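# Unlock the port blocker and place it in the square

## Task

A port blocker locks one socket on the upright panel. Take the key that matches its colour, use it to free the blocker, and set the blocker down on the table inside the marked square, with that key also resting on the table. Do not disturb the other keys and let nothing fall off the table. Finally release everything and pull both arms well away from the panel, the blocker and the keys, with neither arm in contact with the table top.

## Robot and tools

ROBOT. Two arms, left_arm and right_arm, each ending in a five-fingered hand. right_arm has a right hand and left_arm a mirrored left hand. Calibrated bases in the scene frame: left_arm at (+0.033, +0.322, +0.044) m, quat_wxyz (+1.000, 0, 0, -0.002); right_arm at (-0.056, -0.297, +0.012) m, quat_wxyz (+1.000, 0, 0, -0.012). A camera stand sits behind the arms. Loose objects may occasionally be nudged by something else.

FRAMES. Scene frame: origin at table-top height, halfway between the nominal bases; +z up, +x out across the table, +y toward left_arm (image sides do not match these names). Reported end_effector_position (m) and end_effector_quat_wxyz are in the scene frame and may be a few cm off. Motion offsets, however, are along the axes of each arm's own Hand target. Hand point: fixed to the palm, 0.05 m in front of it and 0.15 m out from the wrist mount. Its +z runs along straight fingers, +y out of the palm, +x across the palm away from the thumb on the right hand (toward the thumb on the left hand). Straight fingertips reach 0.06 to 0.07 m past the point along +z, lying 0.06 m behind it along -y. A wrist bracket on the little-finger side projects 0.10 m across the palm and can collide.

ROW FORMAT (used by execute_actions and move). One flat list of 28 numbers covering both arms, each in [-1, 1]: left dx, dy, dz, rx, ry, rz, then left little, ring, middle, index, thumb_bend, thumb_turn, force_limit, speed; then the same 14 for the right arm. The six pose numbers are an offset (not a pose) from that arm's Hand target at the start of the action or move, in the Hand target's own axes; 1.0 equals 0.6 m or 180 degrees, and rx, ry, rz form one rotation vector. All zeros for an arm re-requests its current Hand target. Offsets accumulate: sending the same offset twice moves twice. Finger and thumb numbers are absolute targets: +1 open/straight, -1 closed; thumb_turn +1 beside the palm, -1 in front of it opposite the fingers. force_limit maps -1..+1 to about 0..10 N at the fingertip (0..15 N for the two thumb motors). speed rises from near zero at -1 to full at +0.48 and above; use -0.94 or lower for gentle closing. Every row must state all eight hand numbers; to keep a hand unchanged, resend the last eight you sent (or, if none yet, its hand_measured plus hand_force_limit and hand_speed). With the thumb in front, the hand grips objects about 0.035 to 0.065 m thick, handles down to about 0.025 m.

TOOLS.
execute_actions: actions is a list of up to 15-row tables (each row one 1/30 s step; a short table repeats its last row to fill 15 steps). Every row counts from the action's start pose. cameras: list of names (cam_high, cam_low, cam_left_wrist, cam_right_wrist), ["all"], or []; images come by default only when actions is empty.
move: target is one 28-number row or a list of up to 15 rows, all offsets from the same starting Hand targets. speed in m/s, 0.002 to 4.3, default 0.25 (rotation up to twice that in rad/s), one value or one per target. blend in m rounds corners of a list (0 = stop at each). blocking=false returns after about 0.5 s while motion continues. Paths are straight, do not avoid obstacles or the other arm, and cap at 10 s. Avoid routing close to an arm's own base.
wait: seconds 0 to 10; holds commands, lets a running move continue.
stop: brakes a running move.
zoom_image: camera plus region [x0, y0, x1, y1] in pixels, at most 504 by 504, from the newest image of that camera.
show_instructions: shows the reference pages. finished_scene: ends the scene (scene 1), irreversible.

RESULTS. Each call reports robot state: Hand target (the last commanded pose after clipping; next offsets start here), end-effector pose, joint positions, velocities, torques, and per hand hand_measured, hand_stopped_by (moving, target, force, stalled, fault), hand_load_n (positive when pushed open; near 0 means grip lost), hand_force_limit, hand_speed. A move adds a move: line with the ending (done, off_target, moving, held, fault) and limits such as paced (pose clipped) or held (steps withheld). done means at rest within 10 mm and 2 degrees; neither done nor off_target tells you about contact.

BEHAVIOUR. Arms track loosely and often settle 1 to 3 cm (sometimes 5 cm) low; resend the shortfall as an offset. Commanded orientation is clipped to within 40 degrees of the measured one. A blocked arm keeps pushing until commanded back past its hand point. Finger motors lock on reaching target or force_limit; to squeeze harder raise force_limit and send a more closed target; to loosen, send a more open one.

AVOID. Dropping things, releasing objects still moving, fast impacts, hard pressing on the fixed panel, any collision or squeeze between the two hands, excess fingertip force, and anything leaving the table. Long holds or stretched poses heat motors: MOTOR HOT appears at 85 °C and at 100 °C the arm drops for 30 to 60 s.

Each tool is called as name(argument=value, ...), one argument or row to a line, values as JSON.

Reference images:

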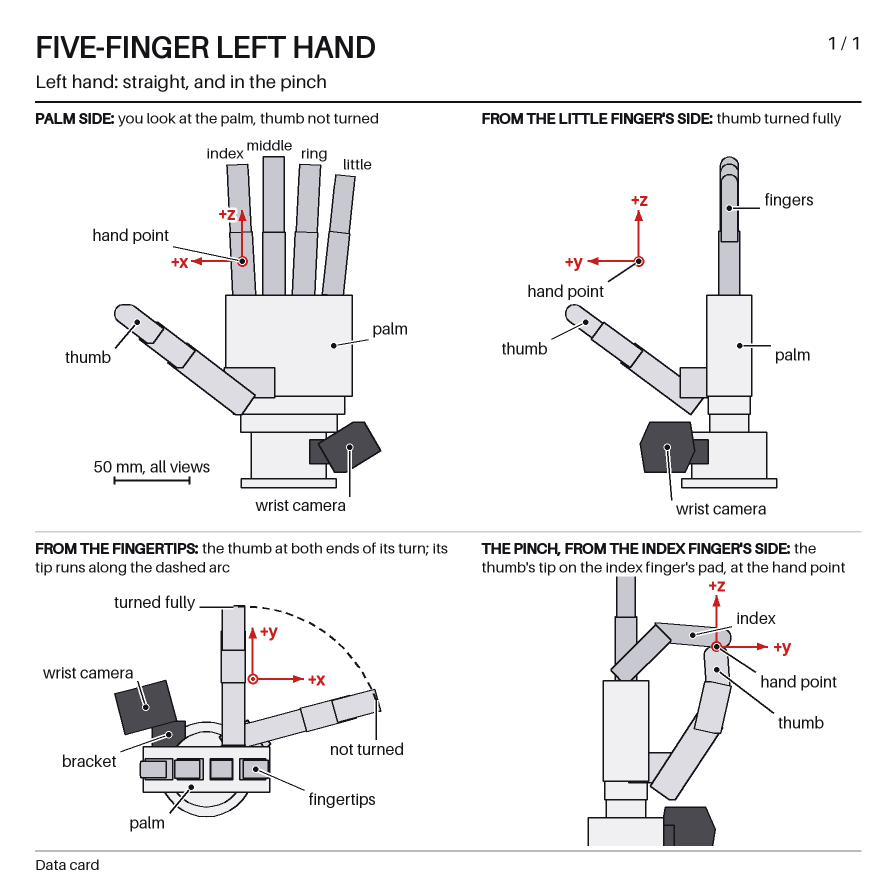

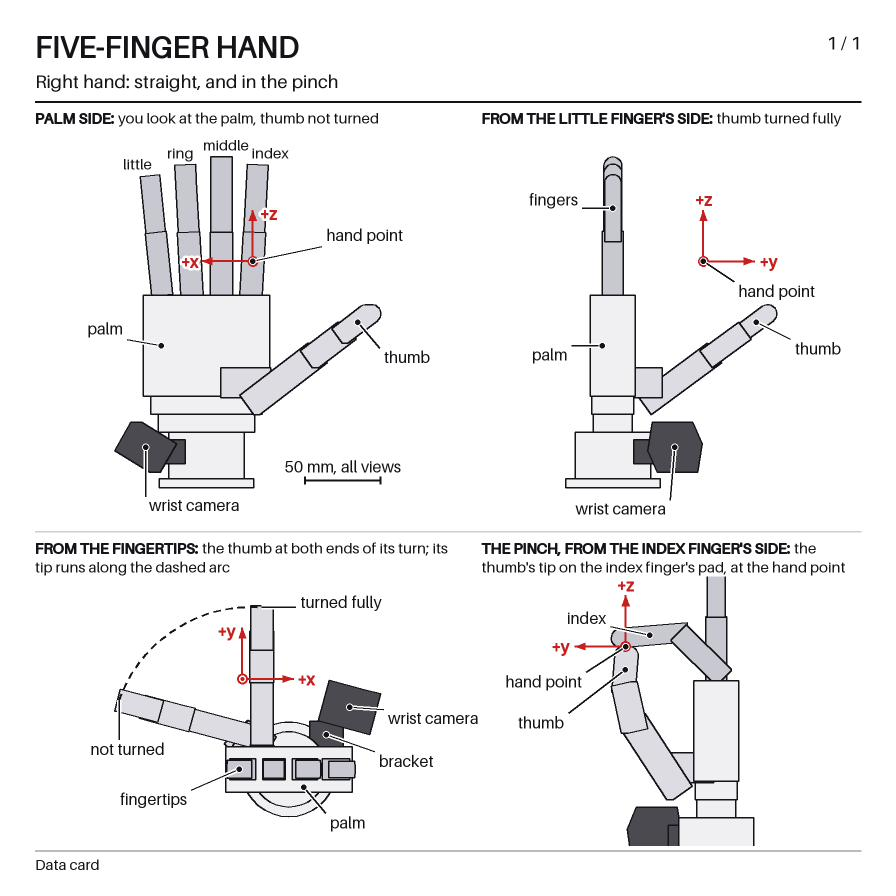

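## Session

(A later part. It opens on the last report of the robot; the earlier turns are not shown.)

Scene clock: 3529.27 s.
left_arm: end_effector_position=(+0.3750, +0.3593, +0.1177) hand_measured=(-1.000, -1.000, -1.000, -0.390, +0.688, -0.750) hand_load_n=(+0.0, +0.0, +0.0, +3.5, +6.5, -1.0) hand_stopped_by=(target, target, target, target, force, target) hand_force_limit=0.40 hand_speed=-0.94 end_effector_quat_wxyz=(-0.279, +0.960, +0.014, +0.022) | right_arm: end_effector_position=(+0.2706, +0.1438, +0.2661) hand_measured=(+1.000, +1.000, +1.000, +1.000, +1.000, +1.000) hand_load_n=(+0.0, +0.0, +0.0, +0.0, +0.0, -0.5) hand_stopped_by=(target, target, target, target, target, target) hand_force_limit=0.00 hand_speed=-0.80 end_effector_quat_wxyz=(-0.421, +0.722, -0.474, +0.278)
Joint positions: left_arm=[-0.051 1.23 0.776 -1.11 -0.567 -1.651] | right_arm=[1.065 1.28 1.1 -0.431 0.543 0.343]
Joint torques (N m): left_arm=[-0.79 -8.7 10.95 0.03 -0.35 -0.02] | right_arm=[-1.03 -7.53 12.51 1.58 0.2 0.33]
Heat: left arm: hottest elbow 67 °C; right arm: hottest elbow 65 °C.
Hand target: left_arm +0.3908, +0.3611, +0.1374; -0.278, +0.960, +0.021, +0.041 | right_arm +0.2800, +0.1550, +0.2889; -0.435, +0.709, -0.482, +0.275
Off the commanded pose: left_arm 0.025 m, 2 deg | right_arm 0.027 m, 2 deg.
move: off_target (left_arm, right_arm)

move(
  target=[0.0005,-0.0026,-0.0042,0,0,0,-1,-1,-1,-0.39,0.25,-0.75,0.4,-0.94,0,0,0,0,0,0,1,1,1,1,1,1,0,-0.8],
  speed=0.02,
  cameras=["cam_left_wrist","cam_right_wrist"],
)

zoom_image(
  camera="cam_left_wrist",
  region=[200, 180, 360, 350],
)

zoom_image(
  camera="cam_right_wrist",
  region=[330, 231, 344, 245],
)

Scene clock: 3537.03 s.
left_arm: end_effector_position=(+0.3738, +0.3594, +0.1194) hand_measured=(-1.000, -1.000, -1.000, -0.390, +0.688, -0.750) hand_load_n=(+0.0, +0.0, +0.0, +3.5, +6.5, -0.5) hand_stopped_by=(target, target, target, target, force, target) hand_force_limit=0.40 hand_speed=-0.94 end_effector_quat_wxyz=(-0.279, +0.960, +0.013, +0.020) | right_arm: end_effector_position=(+0.2706, +0.1438, +0.2661) hand_measured=(+1.000, +1.000, +1.000, +1.000, +1.000, +1.000) hand_load_n=(+0.0, +0.0, +0.0, +0.0, +0.0, +0.0) hand_stopped_by=(target, target, target, target, target, target) hand_force_limit=0.00 hand_speed=-0.80 end_effector_quat_wxyz=(-0.421, +0.722, -0.474, +0.278)
Joint positions: left_arm=[-0.051 1.227 0.778 -1.119 -0.567 -1.651] | right_arm=[1.065 1.28 1.1 -0.431 0.543 0.343]
Joint torques (N m): left_arm=[-1.03 -8.64 11.08 -0.01 -0.34 -0.01] | right_arm=[-0.97 -7.47 12.51 1.58 0.2 0.33]
Heat: left arm: hottest elbow 67 °C; right arm: hottest elbow 65 °C.
Hand target: left_arm +0.3908, +0.3611, +0.1403; -0.278, +0.960, +0.021, +0.041 | right_arm +0.2800, +0.1550, +0.2889; -0.435, +0.709, -0.482, +0.275
Off the commanded pose: left_arm 0.027 m, 3 deg | right_arm 0.027 m, 2 deg.
move: off_target (left_arm, right_arm)
Images, in order (width x height): cam_left_wrist 672x504, cam_right_wrist 672x504.

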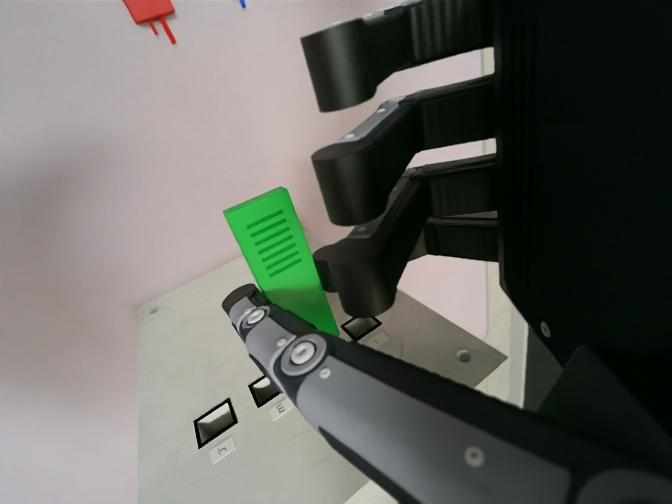

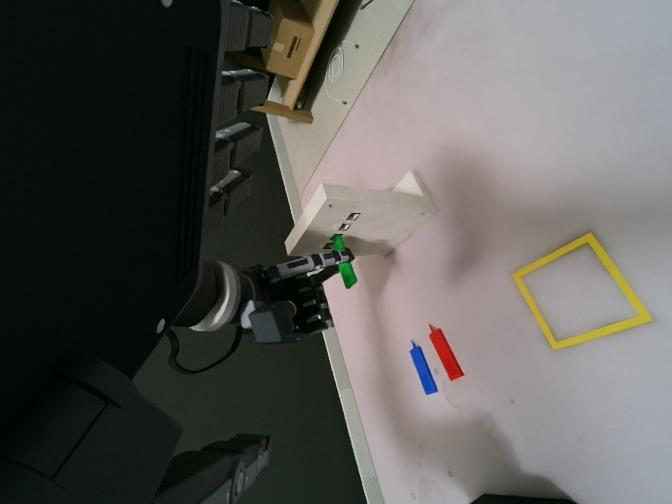

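Scaled by 2.965 from the camera's 672x504 image, which has a finer 960x720 frame.

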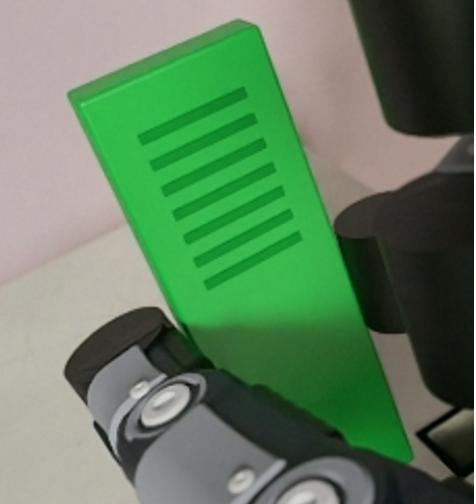

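Scaled by 36.000 from the camera's 672x504 image, which has a finer 960x720 frame.

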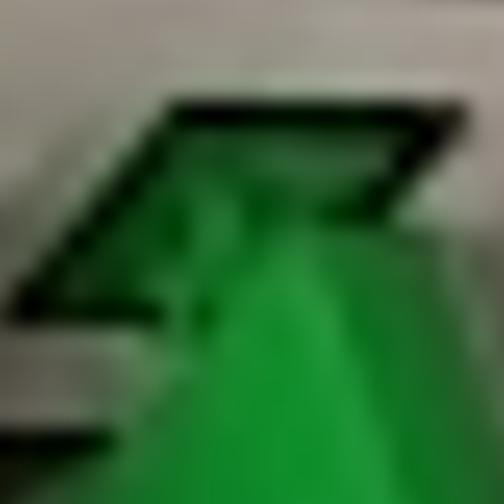

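move(
  target=[0.0117,0.0064,-0.0028,0,0,0,-1,-1,-1,-0.39,0.25,-0.75,0.4,-0.94,0,0,0,0,0,0,1,1,1,1,1,1,0,-0.8],
  speed=0.02,
  cameras=["cam_right_wrist"],
)

zoom_image(
  camera="cam_right_wrist",
  region=[330, 231, 344, 245],
)

Scene clock: 3573.13 s.
left_arm: end_effector_position=(+0.3758, +0.3593, +0.1232) hand_measured=(-1.000, -1.000, -1.000, -0.390, +0.688, -0.750) hand_load_n=(+0.5, +0.0, +0.0, +3.5, +6.0, -1.0) hand_stopped_by=(target, target, target, target, force, target) hand_force_limit=0.40 hand_speed=-0.94 end_effector_quat_wxyz=(-0.279, +0.960, +0.013, +0.021) | right_arm: end_effector_position=(+0.2706, +0.1438, +0.2661) hand_measured=(+1.000, +1.000, +1.000, +1.000, +1.000, +1.000) hand_load_n=(+0.0, +0.0, +0.0, -0.5, +0.0, -0.5) hand_stopped_by=(target, target, target, target, target, target) hand_force_limit=0.00 hand_speed=-0.80 end_effector_quat_wxyz=(-0.421, +0.722, -0.474, +0.278)
Joint positions: left_arm=[-0.051 1.227 0.789 -1.129 -0.567 -1.651] | right_arm=[1.065 1.28 1.1 -0.431 0.543 0.343]
Joint torques (N m): left_arm=[-1.67 -7.24 11.74 0.02 -0.34 -0.14] | right_arm=[-1.08 -7.53 12.51 1.58 0.2 0.33]
Heat: left arm: hottest elbow 70 °C; right arm: hottest elbow 66 °C.
Hand target: left_arm +0.3980, +0.3571, +0.1404; -0.278, +0.960, +0.021, +0.041 | right_arm +0.2800, +0.1550, +0.2889; -0.435, +0.709, -0.482, +0.275
Off the commanded pose: left_arm 0.028 m, 2 deg | right_arm 0.027 m, 2 deg.
move: off_target (left_arm, right_arm)
Images, in order (width x height): cam_right_wrist 672x504.

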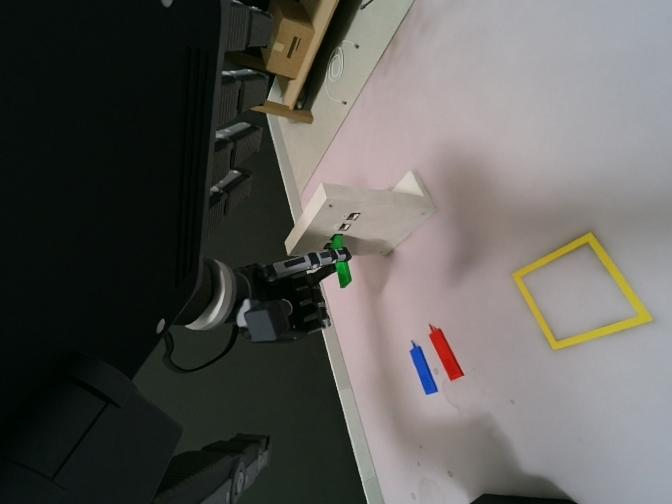

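Scaled by 36.000 from the camera's 672x504 image, which has a finer 960x720 frame.

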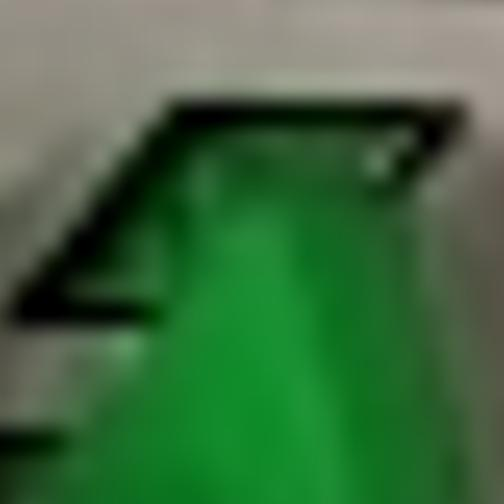

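move(
  target=[
    [-0.0148,0.0070,0.0116,0,0,0,-1,-1,-1,-0.39,0.25,-0.75,0.4,-0.94,0,0,0,0,0,0,1,1,1,1,1,1,0,-0.8],
  ],
  speed=[0.02],
  cameras=["cam_right_wrist"],
)

zoom_image(
  camera="cam_right_wrist",
  region=[330, 231, 344, 245],
)

Scene clock: 3587.83 s.
left_arm: end_effector_position=(+0.3758, +0.3593, +0.1232) hand_measured=(-1.000, -1.000, -1.000, -0.390, +0.688, -0.750) hand_load_n=(+0.0, +0.0, +0.0, +3.5, +6.0, -1.5) hand_stopped_by=(target, target, target, target, force, target) hand_force_limit=0.40 hand_speed=-0.94 end_effector_quat_wxyz=(-0.279, +0.960, +0.013, +0.021) | right_arm: end_effector_position=(+0.2706, +0.1438, +0.2661) hand_measured=(+1.000, +1.000, +1.000, +1.000, +1.000, +1.000) hand_load_n=(+0.0, +0.0, +0.0, +0.0, +0.0, -0.5) hand_stopped_by=(target, target, target, target, target, target) hand_force_limit=0.00 hand_speed=-0.80 end_effector_quat_wxyz=(-0.421, +0.722, -0.474, +0.278)
Joint positions: left_arm=[-0.051 1.227 0.789 -1.129 -0.567 -1.651] | right_arm=[1.065 1.28 1.1 -0.431 0.543 0.343]
Joint torques (N m): left_arm=[-2.02 -7.88 9.13 1.09 -0.33 -0.16] | right_arm=[-0.97 -7.53 12.52 1.58 0.2 0.33]
Heat: left arm: hottest elbow 73 °C; right arm: hottest elbow 66 °C.
Hand target: left_arm +0.3899, +0.3571, +0.1315; -0.278, +0.960, +0.021, +0.041 | right_arm +0.2800, +0.1550, +0.2889; -0.435, +0.709, -0.482, +0.275
Off the commanded pose: left_arm 0.016 m, 3 deg | right_arm 0.027 m, 2 deg.
move: off_target (left_arm, right_arm)
Images, in order (width x height): cam_right_wrist 672x504.

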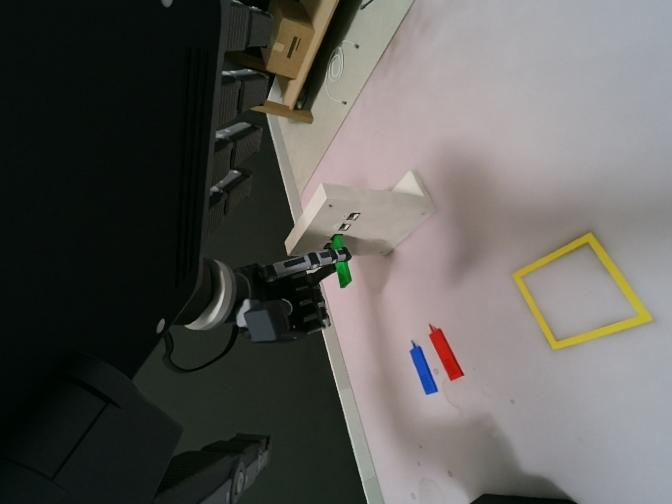

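Scaled by 36.000 from the camera's 672x504 image, which has a finer 960x720 frame.

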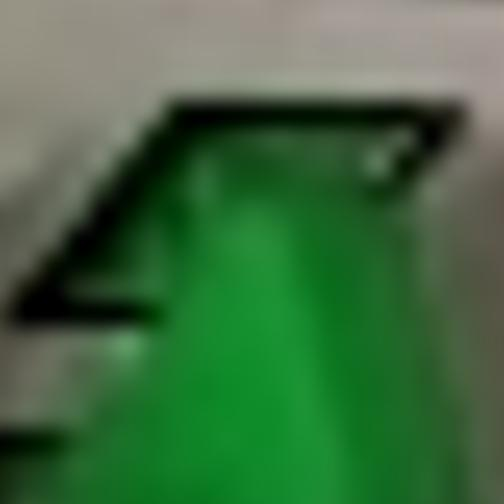

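move(
  target=[-0.0080,0.0103,0.0171,0,0,0,-1,-1,-1,-0.39,0.25,-0.75,0.4,-0.94,0,0,0,0,0,0,1,1,1,1,1,1,0,-0.8],
  speed=0.02,
)

Scene clock: 3633.50 s.
left_arm: end_effector_position=(+0.3783, +0.3591, +0.1206) hand_measured=(-1.000, -1.000, -1.000, -0.390, +0.688, -0.750) hand_load_n=(+0.0, +0.0, +0.0, +3.0, +6.5, -3.5) hand_stopped_by=(target, target, target, target, force, target) hand_force_limit=0.40 hand_speed=-0.94 end_effector_quat_wxyz=(-0.278, +0.960, +0.015, +0.028) | right_arm: end_effector_position=(+0.2706, +0.1438, +0.2661) hand_measured=(+1.000, +1.000, +1.000, +1.000, +1.000, +1.000) hand_load_n=(+0.0, +0.0, +0.0, +0.0, +0.0, +0.0) hand_stopped_by=(target, target, target, target, target, target) hand_force_limit=0.00 hand_speed=-0.80 end_effector_quat_wxyz=(-0.421, +0.722, -0.474, +0.278)
Joint positions: left_arm=[-0.051 1.227 0.78 -1.105 -0.567 -1.651] | right_arm=[1.065 1.28 1.1 -0.431 0.543 0.343]
Joint torques (N m): left_arm=[-1.9 -7.41 7.32 1.5 -0.34 -0.16] | right_arm=[-0.97 -7.59 12.52 1.57 0.2 0.33]
Heat: left arm: hottest elbow 67 °C; right arm: hottest elbow 67 °C.
Hand target: left_arm +0.3861, +0.3573, +0.1190; -0.278, +0.960, +0.021, +0.041 | right_arm +0.2800, +0.1550, +0.2889; -0.435, +0.709, -0.482, +0.275
Off the commanded pose: left_arm 0.008 m, 2 deg | right_arm 0.027 m, 2 deg.
move: off_target (right_arm)

wait(
  seconds=0.1,
  cameras=["all"],
)

zoom_image(
  camera="cam_right_wrist",
  region=[325, 220, 355, 250],
)

zoom_image(
  camera="cam_left_wrist",
  region=[200, 180, 360, 350],
)

Scene clock: 3665.83 s.
left_arm: end_effector_position=(+0.3784, +0.3591, +0.1206) hand_measured=(-1.000, -1.000, -1.000, -0.390, +0.688, -0.750) hand_load_n=(+0.0, +0.0, +0.0, +3.0, +6.5, -3.0) hand_stopped_by=(target, target, target, target, force, target) hand_force_limit=0.40 hand_speed=-0.94 end_effector_quat_wxyz=(-0.278, +0.960, +0.015, +0.028) | right_arm: end_effector_position=(+0.2706, +0.1438, +0.2661) hand_measured=(+1.000, +1.000, +1.000, +1.000, +1.000, +1.000) hand_load_n=(+0.0, +0.0, +0.0, +0.0, +0.0, +0.0) hand_stopped_by=(target, target, target, target, target, target) hand_force_limit=0.00 hand_speed=-0.80 end_effector_quat_wxyz=(-0.421, +0.722, -0.474, +0.278)
Joint positions: left_arm=[-0.051 1.227 0.78 -1.105 -0.567 -1.651] | right_arm=[1.065 1.28 1.1 -0.431 0.543 0.343]
Joint torques (N m): left_arm=[-1.85 -7.41 7.38 1.61 -0.35 -0.14] | right_arm=[-1.03 -7.53 12.52 1.59 0.2 0.33]
Heat: left arm: hottest elbow 59 °C; right arm: hottest elbow 67 °C.
Hand target: left_arm +0.3862, +0.3573, +0.1191; -0.278, +0.960, +0.021, +0.041 | right_arm +0.2800, +0.1550, +0.2889; -0.435, +0.709, -0.482, +0.275
Off the commanded pose: left_arm 0.008 m, 2 deg | right_arm 0.027 m, 2 deg.
wait: 0.10 s; at rest from the start

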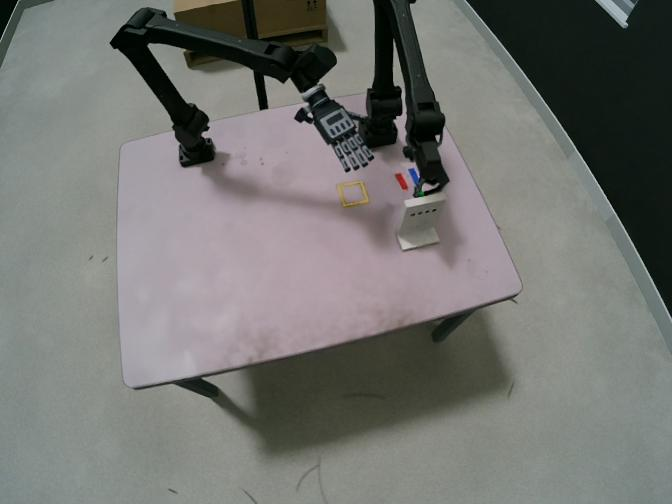

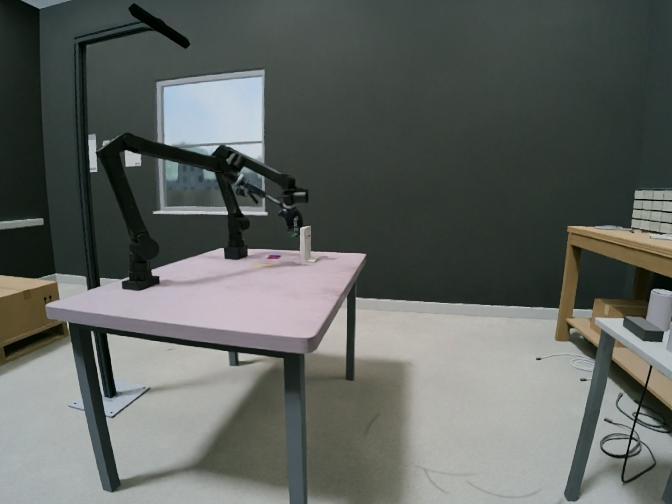

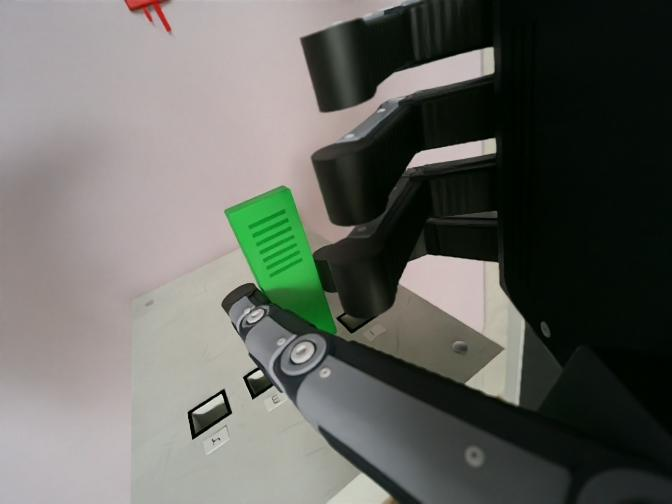

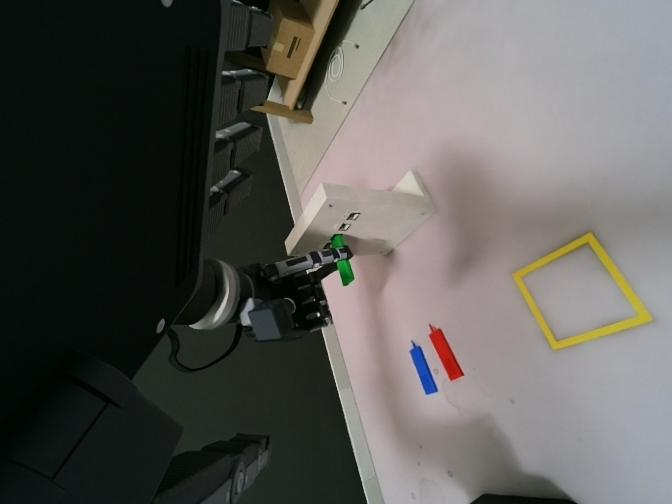

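Scaled by 16.800 from the camera's 672x504 image, which has a finer 960x720 frame.

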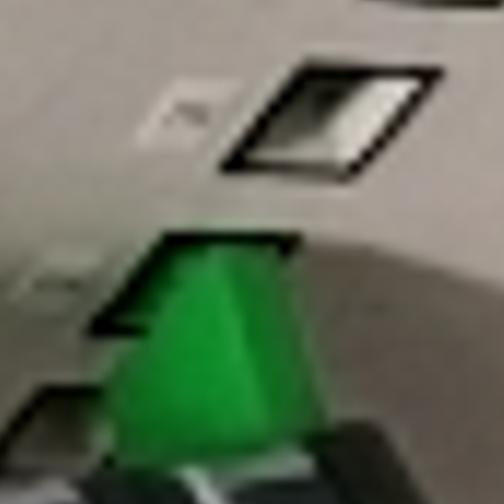

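Scaled by 2.965 from the camera's 672x504 image, which has a finer 960x720 frame.

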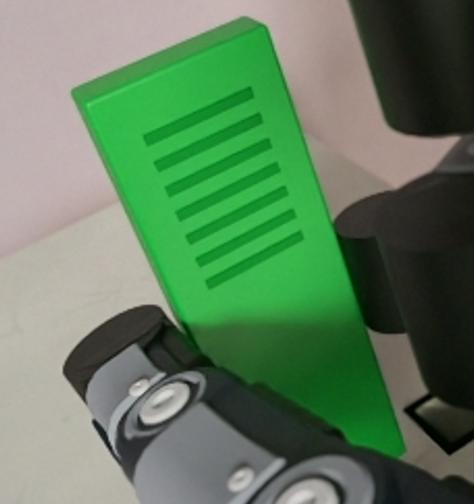

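zoom_image(
  camera="cam_right_wrist",
  region=[330, 231, 344, 245],
)

zoom_image(
  camera="cam_left_wrist",
  region=[260, 280, 360, 360],
)

Scaled by 36.000 from the camera's 672x504 image, which has a finer 960x720 frame.

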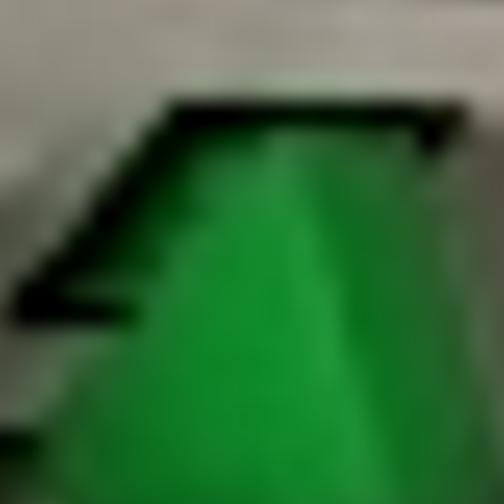

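Scaled by 5.040 from the camera's 672x504 image, which has a finer 960x720 frame.

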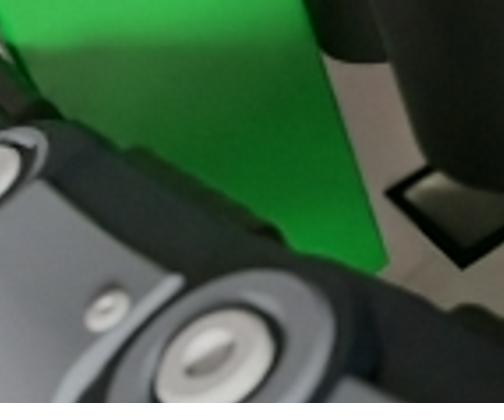

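move(
  target=[0.0029,0.0029,0.0044,0,0,0,-1,-1,-1,-0.39,0.25,-0.75,0.4,-0.94,0,0,0,0,0,0,1,1,1,1,1,1,0,-0.8],
  speed=0.02,
  cameras=["cam_right_wrist"],
)

zoom_image(
  camera="cam_right_wrist",
  region=[330, 231, 344, 245],
)

Scene clock: 3745.00 s.
left_arm: end_effector_position=(+0.3798, +0.3590, +0.1208) hand_measured=(-1.000, -1.000, -1.000, -0.390, +0.688, -0.750) hand_load_n=(+0.0, +0.0, +0.0, +3.0, +6.0, -3.5) hand_stopped_by=(target, target, target, target, force, target) hand_force_limit=0.40 hand_speed=-0.94 end_effector_quat_wxyz=(-0.278, +0.960, +0.016, +0.030) | right_arm: end_effector_position=(+0.2706, +0.1438, +0.2661) hand_measured=(+1.000, +1.000, +1.000, +1.000, +1.000, +1.000) hand_load_n=(+0.0, +0.0, +0.0, +0.0, +0.0, +0.0) hand_stopped_by=(target, target, target, target, target, target) hand_force_limit=0.00 hand_speed=-0.80 end_effector_quat_wxyz=(-0.421, +0.722, -0.474, +0.278)
Joint positions: left_arm=[-0.051 1.227 0.78 -1.1 -0.567 -1.651] | right_arm=[1.065 1.28 1.1 -0.431 0.543 0.343]
Joint torques (N m): left_arm=[-1.79 -6.77 7.32 1.72 -0.34 -0.21] | right_arm=[-1.03 -7.53 12.52 1.58 0.2 0.33]
Heat: left arm: hottest elbow 55 °C; right arm: hottest elbow 68 °C.
Hand target: left_arm +0.3882, +0.3572, +0.1161; -0.278, +0.960, +0.021, +0.041 | right_arm +0.2800, +0.1550, +0.2889; -0.435, +0.709, -0.482, +0.275
Off the commanded pose: left_arm 0.010 m, 1 deg | right_arm 0.027 m, 2 deg.
move: off_target (right_arm)
Images, in order (width x height): cam_right_wrist 672x504.

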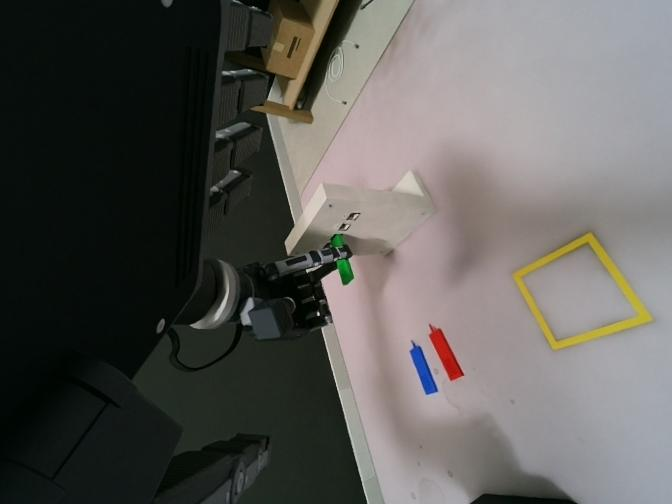

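Scaled by 36.000 from the camera's 672x504 image, which has a finer 960x720 frame.

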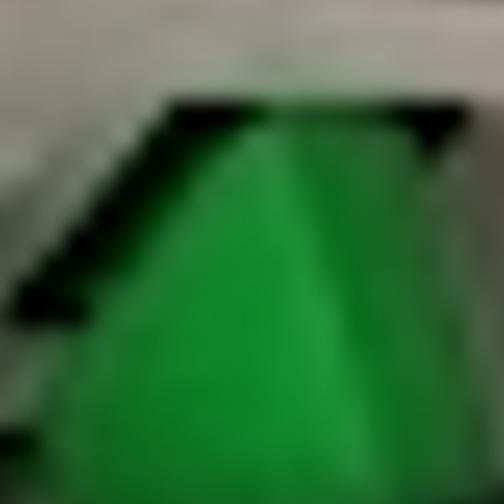

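move(
  target=[0.0033,0.0010,0.0017,0,0,0,-1,-1,-1,-0.39,0.25,-0.75,0.4,-0.94,0,0,0,0,0,0,1,1,1,1,1,1,0,-0.8],
  speed=0.02,
  cameras=["cam_right_wrist"],
)

zoom_image(
  camera="cam_right_wrist",
  region=[330, 231, 344, 245],
)

Scene clock: 3756.80 s.
left_arm: end_effector_position=(+0.3803, +0.3589, +0.1191) hand_measured=(-1.000, -1.000, -1.000, -0.390, +0.688, -0.750) hand_load_n=(+0.5, +0.0, +0.0, +3.0, +6.0, -4.0) hand_stopped_by=(target, target, target, target, force, target) hand_force_limit=0.40 hand_speed=-0.94 end_effector_quat_wxyz=(-0.278, +0.960, +0.014, +0.029) | right_arm: end_effector_position=(+0.2706, +0.1438, +0.2661) hand_measured=(+1.000, +1.000, +1.000, +1.000, +1.000, +1.000) hand_load_n=(-0.5, +0.0, +0.0, +0.0, +0.0, +0.0) hand_stopped_by=(target, target, target, target, target, target) hand_force_limit=0.00 hand_speed=-0.80 end_effector_quat_wxyz=(-0.421, +0.722, -0.474, +0.278)
Joint positions: left_arm=[-0.051 1.233 0.78 -1.096 -0.567 -1.649] | right_arm=[1.065 1.28 1.1 -0.431 0.543 0.343]
Joint torques (N m): left_arm=[-1.85 -6.71 7.54 1.89 -0.35 -0.16] | right_arm=[-1.03 -7.53 12.51 1.58 0.2 0.33]
Heat: left arm: hottest elbow 55 °C; right arm: hottest elbow 68 °C.
Hand target: left_arm +0.3903, +0.3573, +0.1151; -0.278, +0.960, +0.021, +0.041 | right_arm +0.2800, +0.1550, +0.2889; -0.435, +0.709, -0.482, +0.275
Off the commanded pose: left_arm 0.011 m, 2 deg | right_arm 0.027 m, 2 deg.
move: off_target (left_arm, right_arm)
Images, in order (width x height): cam_right_wrist 672x504.

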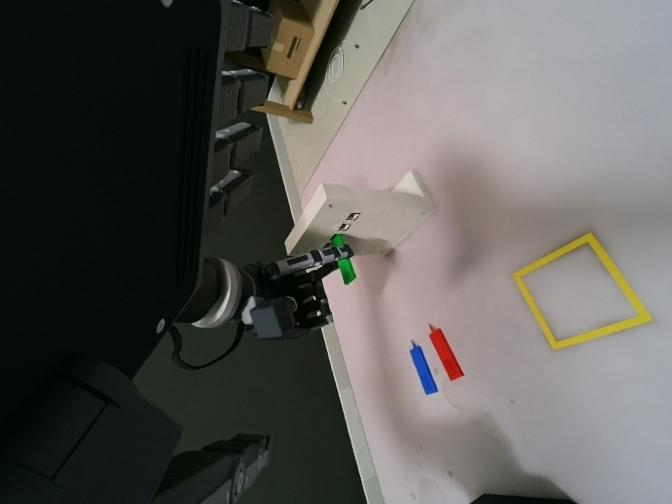

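Scaled by 36.000 from the camera's 672x504 image, which has a finer 960x720 frame.

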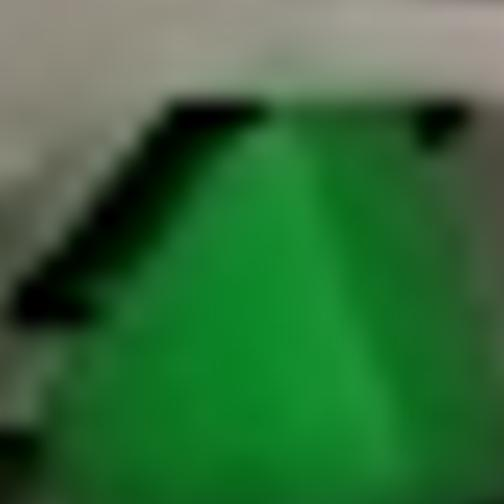

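move(
  target=[0.0049,0.0005,0.0003,0,0,0,-1,-1,-1,-0.39,0.25,-0.75,0.4,-0.94,0,0,0,0,0,0,1,1,1,1,1,1,0,-0.8],
  speed=0.02,
  cameras=["cam_right_wrist"],
)

zoom_image(
  camera="cam_right_wrist",
  region=[330, 231, 344, 245],
)

Scene clock: 3764.30 s.
left_arm: end_effector_position=(+0.3804, +0.3589, +0.1168) hand_measured=(-1.000, -1.000, -1.000, -0.390, +0.688, -0.750) hand_load_n=(+0.0, +0.5, +0.0, +2.5, +6.0, -4.5) hand_stopped_by=(target, target, target, target, force, target) hand_force_limit=0.40 hand_speed=-0.94 end_effector_quat_wxyz=(-0.278, +0.960, +0.014, +0.026) | right_arm: end_effector_position=(+0.2706, +0.1438, +0.2661) hand_measured=(+1.000, +1.000, +1.000, +1.000, +1.000, +1.000) hand_load_n=(+0.0, +0.0, +0.0, +0.0, +0.0, +0.0) hand_stopped_by=(target, target, target, target, target, target) hand_force_limit=0.00 hand_speed=-0.80 end_effector_quat_wxyz=(-0.421, +0.722, -0.474, +0.278)
Joint positions: left_arm=[-0.051 1.24 0.78 -1.094 -0.567 -1.648] | right_arm=[1.065 1.28 1.1 -0.431 0.543 0.343]
Joint torques (N m): left_arm=[-1.79 -6.71 8.05 1.81 -0.34 -0.18] | right_arm=[-1.03 -7.53 12.52 1.57 0.2 0.33]
Heat: left arm: hottest elbow 55 °C; right arm: hottest elbow 68 °C.
Hand target: left_arm +0.3932, +0.3572, +0.1150; -0.278, +0.960, +0.021, +0.041 | right_arm +0.2800, +0.1550, +0.2889; -0.435, +0.709, -0.482, +0.275
Off the commanded pose: left_arm 0.013 m, 2 deg | right_arm 0.027 m, 2 deg.
move: off_target (left_arm, right_arm)
Images, in order (width x height): cam_right_wrist 672x504.

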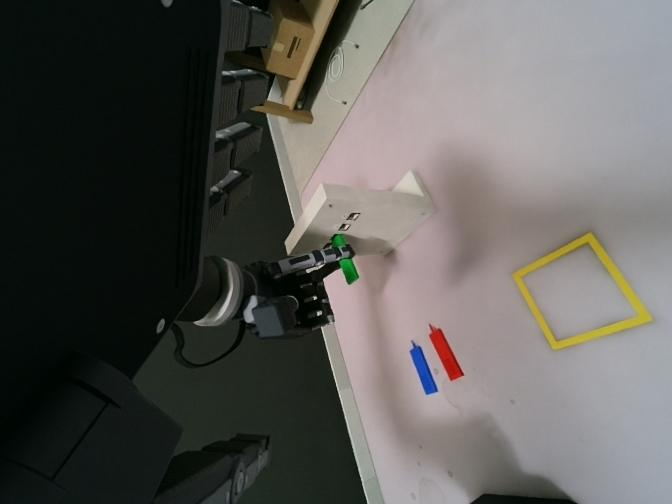

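Scaled by 36.000 from the camera's 672x504 image, which has a finer 960x720 frame.

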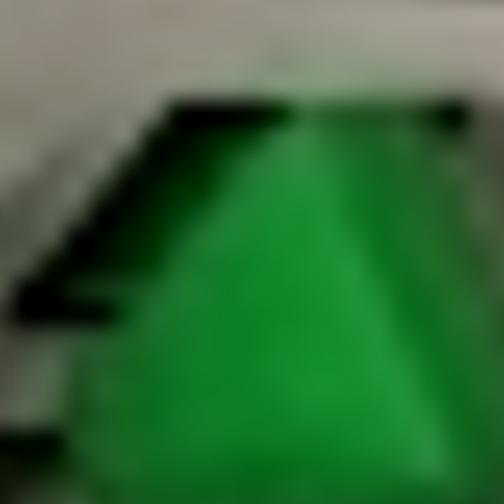

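move(
  target=[0.0012,-0.0071,-0.0113,0,0,0,-1,-1,-1,-0.39,0.25,-0.75,0.4,-0.94,0,0,0,0,0,0,1,1,1,1,1,1,0,-0.8],
  speed=0.02,
  cameras=["cam_right_wrist"],
)

zoom_image(
  camera="cam_right_wrist",
  region=[330, 231, 344, 245],
)

Scene clock: 3777.43 s.
left_arm: end_effector_position=(+0.3804, +0.3589, +0.1168) hand_measured=(-1.000, -1.000, -1.000, -0.390, +0.688, -0.750) hand_load_n=(+0.5, +0.0, +0.0, +2.5, +5.5, -4.5) hand_stopped_by=(target, target, target, target, force, target) hand_force_limit=0.40 hand_speed=-0.94 end_effector_quat_wxyz=(-0.278, +0.960, +0.014, +0.026) | right_arm: end_effector_position=(+0.2706, +0.1438, +0.2661) hand_measured=(+1.000, +1.000, +1.000, +1.000, +1.000, +1.000) hand_load_n=(+0.0, +0.0, +0.0, +0.0, +0.0, +0.0) hand_stopped_by=(target, target, target, target, target, target) hand_force_limit=0.00 hand_speed=-0.80 end_effector_quat_wxyz=(-0.421, +0.722, -0.474, +0.278)
Joint positions: left_arm=[-0.051 1.24 0.78 -1.094 -0.567 -1.648] | right_arm=[1.065 1.28 1.1 -0.431 0.543 0.343]
Joint torques (N m): left_arm=[-1.79 -7.53 9.22 0.87 -0.34 -0.17] | right_arm=[-1.03 -7.47 12.52 1.58 0.2 0.33]
Heat: left arm: hottest elbow 55 °C; right arm: hottest elbow 68 °C.
Hand target: left_arm +0.3932, +0.3572, +0.1230; -0.278, +0.960, +0.021, +0.041 | right_arm +0.2800, +0.1550, +0.2889; -0.435, +0.709, -0.482, +0.275
Off the commanded pose: left_arm 0.014 m, 2 deg | right_arm 0.027 m, 2 deg.
move: off_target (left_arm, right_arm)
Images, in order (width x height): cam_right_wrist 672x504.

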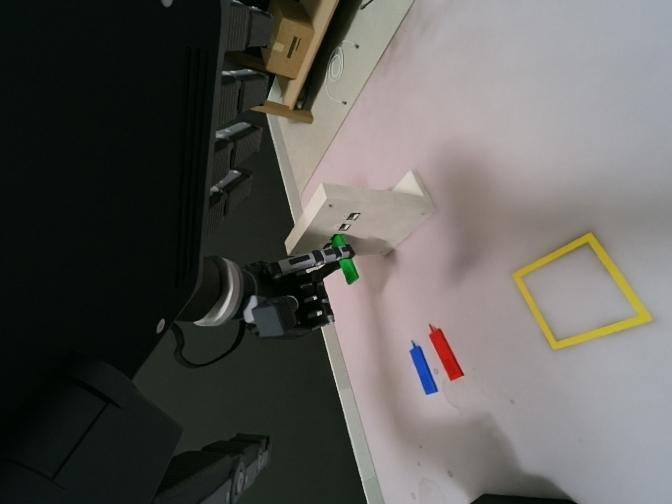

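Scaled by 36.000 from the camera's 672x504 image, which has a finer 960x720 frame.

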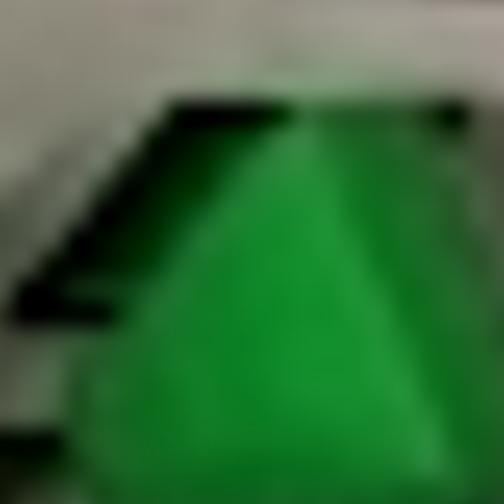

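move(
  target=[0.0006,-0.0036,-0.0056,0,0,0,-1,-1,-1,-0.39,0.25,-0.75,0.4,-0.94,0,0,0,0,0,0,1,1,1,1,1,1,0,-0.8],
  speed=0.02,
)

Scene clock: 3781.63 s.
left_arm: end_effector_position=(+0.3800, +0.3589, +0.1168) hand_measured=(-1.000, -1.000, -1.000, -0.390, +0.688, -0.750) hand_load_n=(+0.0, +0.0, +0.5, +3.0, +6.0, -3.5) hand_stopped_by=(target, target, target, target, force, target) hand_force_limit=0.40 hand_speed=-0.94 end_effector_quat_wxyz=(-0.279, +0.960, +0.013, +0.026) | right_arm: end_effector_position=(+0.2706, +0.1438, +0.2661) hand_measured=(+1.000, +1.000, +1.000, +1.000, +1.000, +1.000) hand_load_n=(+0.0, +0.0, +0.0, +0.0, +0.0, +0.0) hand_stopped_by=(target, target, target, target, target, target) hand_force_limit=0.00 hand_speed=-0.80 end_effector_quat_wxyz=(-0.421, +0.722, -0.474, +0.278)
Joint positions: left_arm=[-0.051 1.24 0.78 -1.096 -0.567 -1.648] | right_arm=[1.065 1.28 1.1 -0.431 0.543 0.343]
Joint torques (N m): left_arm=[-1.79 -7.82 9.76 0.47 -0.34 -0.17] | right_arm=[-0.97 -7.53 12.52 1.55 0.2 0.33]
Heat: left arm: hottest elbow 55 °C; right arm: hottest elbow 68 °C.
Hand target: left_arm +0.3932, +0.3572, +0.1270; -0.278, +0.960, +0.021, +0.041 | right_arm +0.2800, +0.1550, +0.2889; -0.435, +0.709, -0.482, +0.275
Off the commanded pose: left_arm 0.017 m, 2 deg | right_arm 0.027 m, 2 deg.
move: off_target (left_arm, right_arm)

move(
  target=[0.0006,-0.0027,-0.0042,0,0,0,-1,-1,-1,-0.39,0.25,-0.75,0.4,-0.94,0,0,0,0,0,0,1,1,1,1,1,1,0,-0.8],
  speed=0.02,
)

Scene clock: 3785.53 s.
left_arm: end_effector_position=(+0.3796, +0.3590, +0.1167) hand_measured=(-1.000, -1.000, -1.000, -0.390, +0.688, -0.750) hand_load_n=(+0.0, +0.0, +0.0, +3.0, +6.0, -2.0) hand_stopped_by=(target, target, target, target, force, target) hand_force_limit=0.40 hand_speed=-0.94 end_effector_quat_wxyz=(-0.279, +0.960, +0.013, +0.025) | right_arm: end_effector_position=(+0.2706, +0.1438, +0.2661) hand_measured=(+1.000, +1.000, +1.000, +1.000, +1.000, +1.000) hand_load_n=(+0.0, +0.0, +0.0, -0.5, +0.0, -0.5) hand_stopped_by=(target, target, target, target, target, target) hand_force_limit=0.00 hand_speed=-0.80 end_effector_quat_wxyz=(-0.421, +0.722, -0.474, +0.278)
Joint positions: left_arm=[-0.051 1.24 0.78 -1.097 -0.567 -1.648] | right_arm=[1.065 1.28 1.1 -0.431 0.543 0.343]
Joint torques (N m): left_arm=[-1.73 -8.18 10.13 0.18 -0.33 -0.16] | right_arm=[-0.97 -7.53 12.52 1.58 0.2 0.33]
Heat: left arm: hottest elbow 55 °C; right arm: hottest elbow 68 °C.
Hand target: left_arm +0.3933, +0.3572, +0.1300; -0.278, +0.960, +0.021, +0.041 | right_arm +0.2800, +0.1550, +0.2889; -0.435, +0.709, -0.482, +0.275
Off the commanded pose: left_arm 0.019 m, 2 deg | right_arm 0.027 m, 2 deg.
move: off_target (left_arm, right_arm)

move(
  target=[0.0056,-0.0032,-0.0053,0,0,0,-1,-1,-1,-0.39,0.25,-0.75,0.4,-0.94,0,0,0,0,0,0,1,1,1,1,1,1,0,-0.8],
  speed=0.02,
  cameras=["cam_right_wrist"],
)

zoom_image(
  camera="cam_right_wrist",
  region=[330, 231, 344, 245],
)

Scene clock: 3792.90 s.
left_arm: end_effector_position=(+0.3778, +0.3591, +0.1165) hand_measured=(-1.000, -1.000, -1.000, -0.390, +0.688, -0.750) hand_load_n=(-0.5, +0.0, +0.0, +3.0, +5.5, -1.0) hand_stopped_by=(target, target, target, target, force, target) hand_force_limit=0.40 hand_speed=-0.94 end_effector_quat_wxyz=(-0.279, +0.960, +0.012, +0.022) | right_arm: end_effector_position=(+0.2706, +0.1438, +0.2661) hand_measured=(+1.000, +1.000, +1.000, +1.000, +1.000, +1.000) hand_load_n=(+0.0, +0.0, +0.0, +0.0, +0.0, +0.0) hand_stopped_by=(target, target, target, target, target, target) hand_force_limit=0.00 hand_speed=-0.80 end_effector_quat_wxyz=(-0.421, +0.722, -0.474, +0.278)
Joint positions: left_arm=[-0.051 1.24 0.78 -1.104 -0.567 -1.648] | right_arm=[1.065 1.28 1.1 -0.431 0.543 0.343]
Joint torques (N m): left_arm=[-1.85 -7.94 11.25 0.09 -0.33 -0.15] | right_arm=[-1.03 -7.47 12.51 1.58 0.2 0.33]
Heat: left arm: hottest elbow 56 °C; right arm: hottest elbow 69 °C.
Hand target: left_arm +0.3963, +0.3572, +0.1340; -0.278, +0.960, +0.021, +0.041 | right_arm +0.2800, +0.1550, +0.2889; -0.435, +0.709, -0.482, +0.275
Off the commanded pose: left_arm 0.026 m, 2 deg | right_arm 0.027 m, 2 deg.
move: off_target (left_arm, right_arm)
Images, in order (width x height): cam_right_wrist 672x504.

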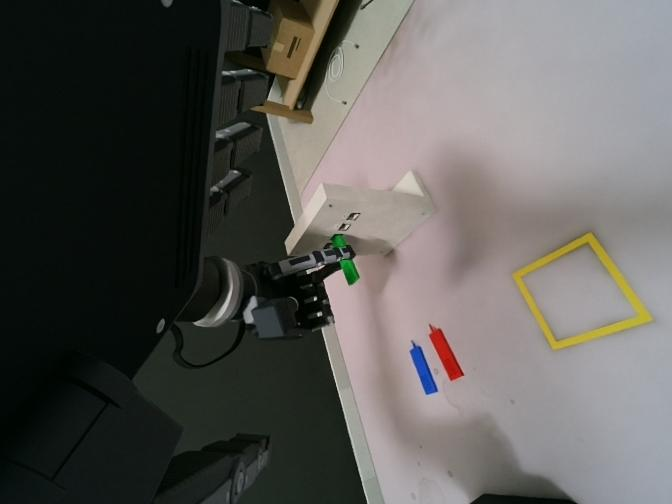

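Scaled by 36.000 from the camera's 672x504 image, which has a finer 960x720 frame.

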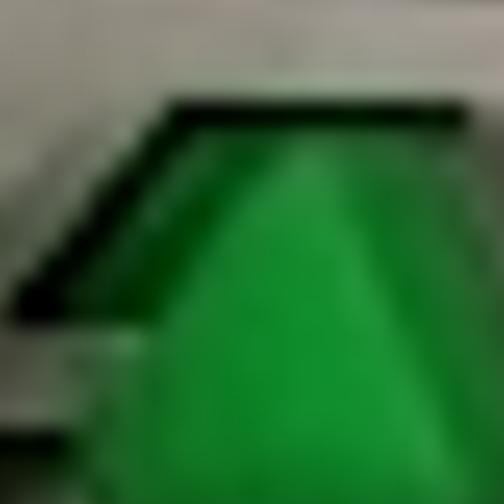

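wait(
  seconds=0.1,
  cameras=["cam_left_wrist", "cam_right_wrist"],
)

zoom_image(
  camera="cam_left_wrist",
  region=[200, 180, 360, 350],
)

zoom_image(
  camera="cam_right_wrist",
  region=[320, 228, 364, 294],
)

Scene clock: 3837.20 s.
left_arm: end_effector_position=(+0.3777, +0.3591, +0.1164) hand_measured=(-1.000, -1.000, -1.000, -0.390, +0.688, -0.750) hand_load_n=(+0.5, +0.0, +0.0, +3.5, +6.0, -1.0) hand_stopped_by=(target, target, target, target, force, target) hand_force_limit=0.40 hand_speed=-0.94 end_effector_quat_wxyz=(-0.279, +0.960, +0.012, +0.022) | right_arm: end_effector_position=(+0.2706, +0.1438, +0.2661) hand_measured=(+1.000, +1.000, +1.000, +1.000, +1.000, +1.000) hand_load_n=(+0.0, +0.0, +0.0, +0.0, +0.0, +0.0) hand_stopped_by=(target, target, target, target, target, target) hand_force_limit=0.00 hand_speed=-0.80 end_effector_quat_wxyz=(-0.421, +0.722, -0.474, +0.278)
Joint positions: left_arm=[-0.051 1.24 0.78 -1.104 -0.567 -1.648] | right_arm=[1.065 1.28 1.1 -0.431 0.543 0.343]
Joint torques (N m): left_arm=[-1.67 -8.06 11.26 -0.02 -0.33 -0.16] | right_arm=[-1.03 -7.47 12.52 1.58 0.2 0.33]
Heat: left arm: hottest elbow 60 °C; right arm: hottest elbow 69 °C.
Hand target: left_arm +0.3962, +0.3572, +0.1340; -0.278, +0.960, +0.021, +0.041 | right_arm +0.2800, +0.1550, +0.2889; -0.435, +0.709, -0.482, +0.275
Off the commanded pose: left_arm 0.026 m, 2 deg | right_arm 0.027 m, 2 deg.
wait: 0.10 s; at rest from the start
Images, in order (width x height): cam_left_wrist 672x504, cam_right_wrist 672x504.

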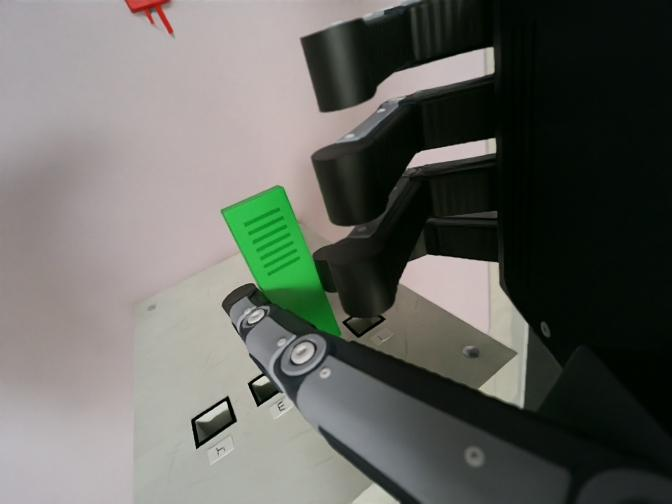

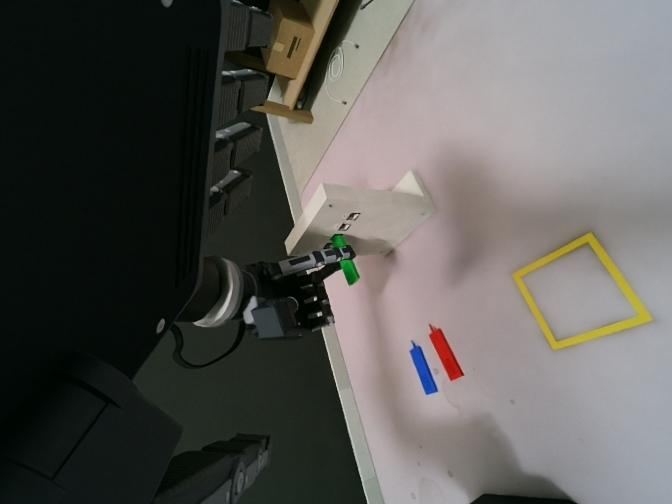

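Scaled by 2.965 from the camera's 672x504 image, which has a finer 960x720 frame.

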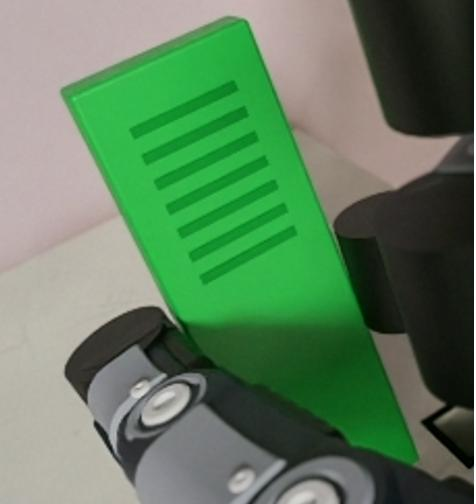

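Scaled by 7.636 from the camera's 672x504 image, which has a finer 960x720 frame.

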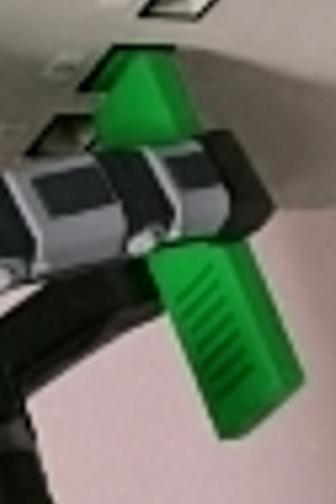

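move(
  target=[0.0039,-0.0033,-0.0054,0,0,0,-1,-1,-1,-0.39,0.25,-0.75,0.4,-0.94,0,0,0,0,0,0,1,1,1,1,1,1,0,-0.8],
  speed=0.02,
)

Scene clock: 3859.83 s.
left_arm: end_effector_position=(+0.3795, +0.3590, +0.1203) hand_measured=(-1.000, -1.000, -1.000, -0.390, +0.688, -0.750) hand_load_n=(+0.0, +0.0, +0.0, +3.5, +6.0, -1.0) hand_stopped_by=(target, target, target, target, force, target) hand_force_limit=0.40 hand_speed=-0.94 end_effector_quat_wxyz=(-0.279, +0.960, +0.012, +0.021) | right_arm: end_effector_position=(+0.2706, +0.1438, +0.2661) hand_measured=(+1.000, +1.000, +1.000, +1.000, +1.000, +1.000) hand_load_n=(+0.0, +0.0, +0.0, +0.0, +0.0, +0.0) hand_stopped_by=(target, target, target, target, target, target) hand_force_limit=0.00 hand_speed=-0.80 end_effector_quat_wxyz=(-0.421, +0.722, -0.474, +0.278)
Joint positions: left_arm=[-0.051 1.24 0.792 -1.116 -0.567 -1.648] | right_arm=[1.065 1.28 1.1 -0.431 0.543 0.343]
Joint torques (N m): left_arm=[-1.67 -8 11.32 -0.09 -0.33 -0.15] | right_arm=[-1.03 -7.53 12.52 1.59 0.2 0.32]
Heat: left arm: hottest elbow 62 °C; right arm: hottest elbow 69 °C.
Hand target: left_arm +0.3983, +0.3572, +0.1380; -0.278, +0.960, +0.021, +0.041 | right_arm +0.2800, +0.1550, +0.2889; -0.435, +0.709, -0.482, +0.275
Off the commanded pose: left_arm 0.026 m, 2 deg | right_arm 0.027 m, 2 deg.
move: off_target (left_arm, right_arm)


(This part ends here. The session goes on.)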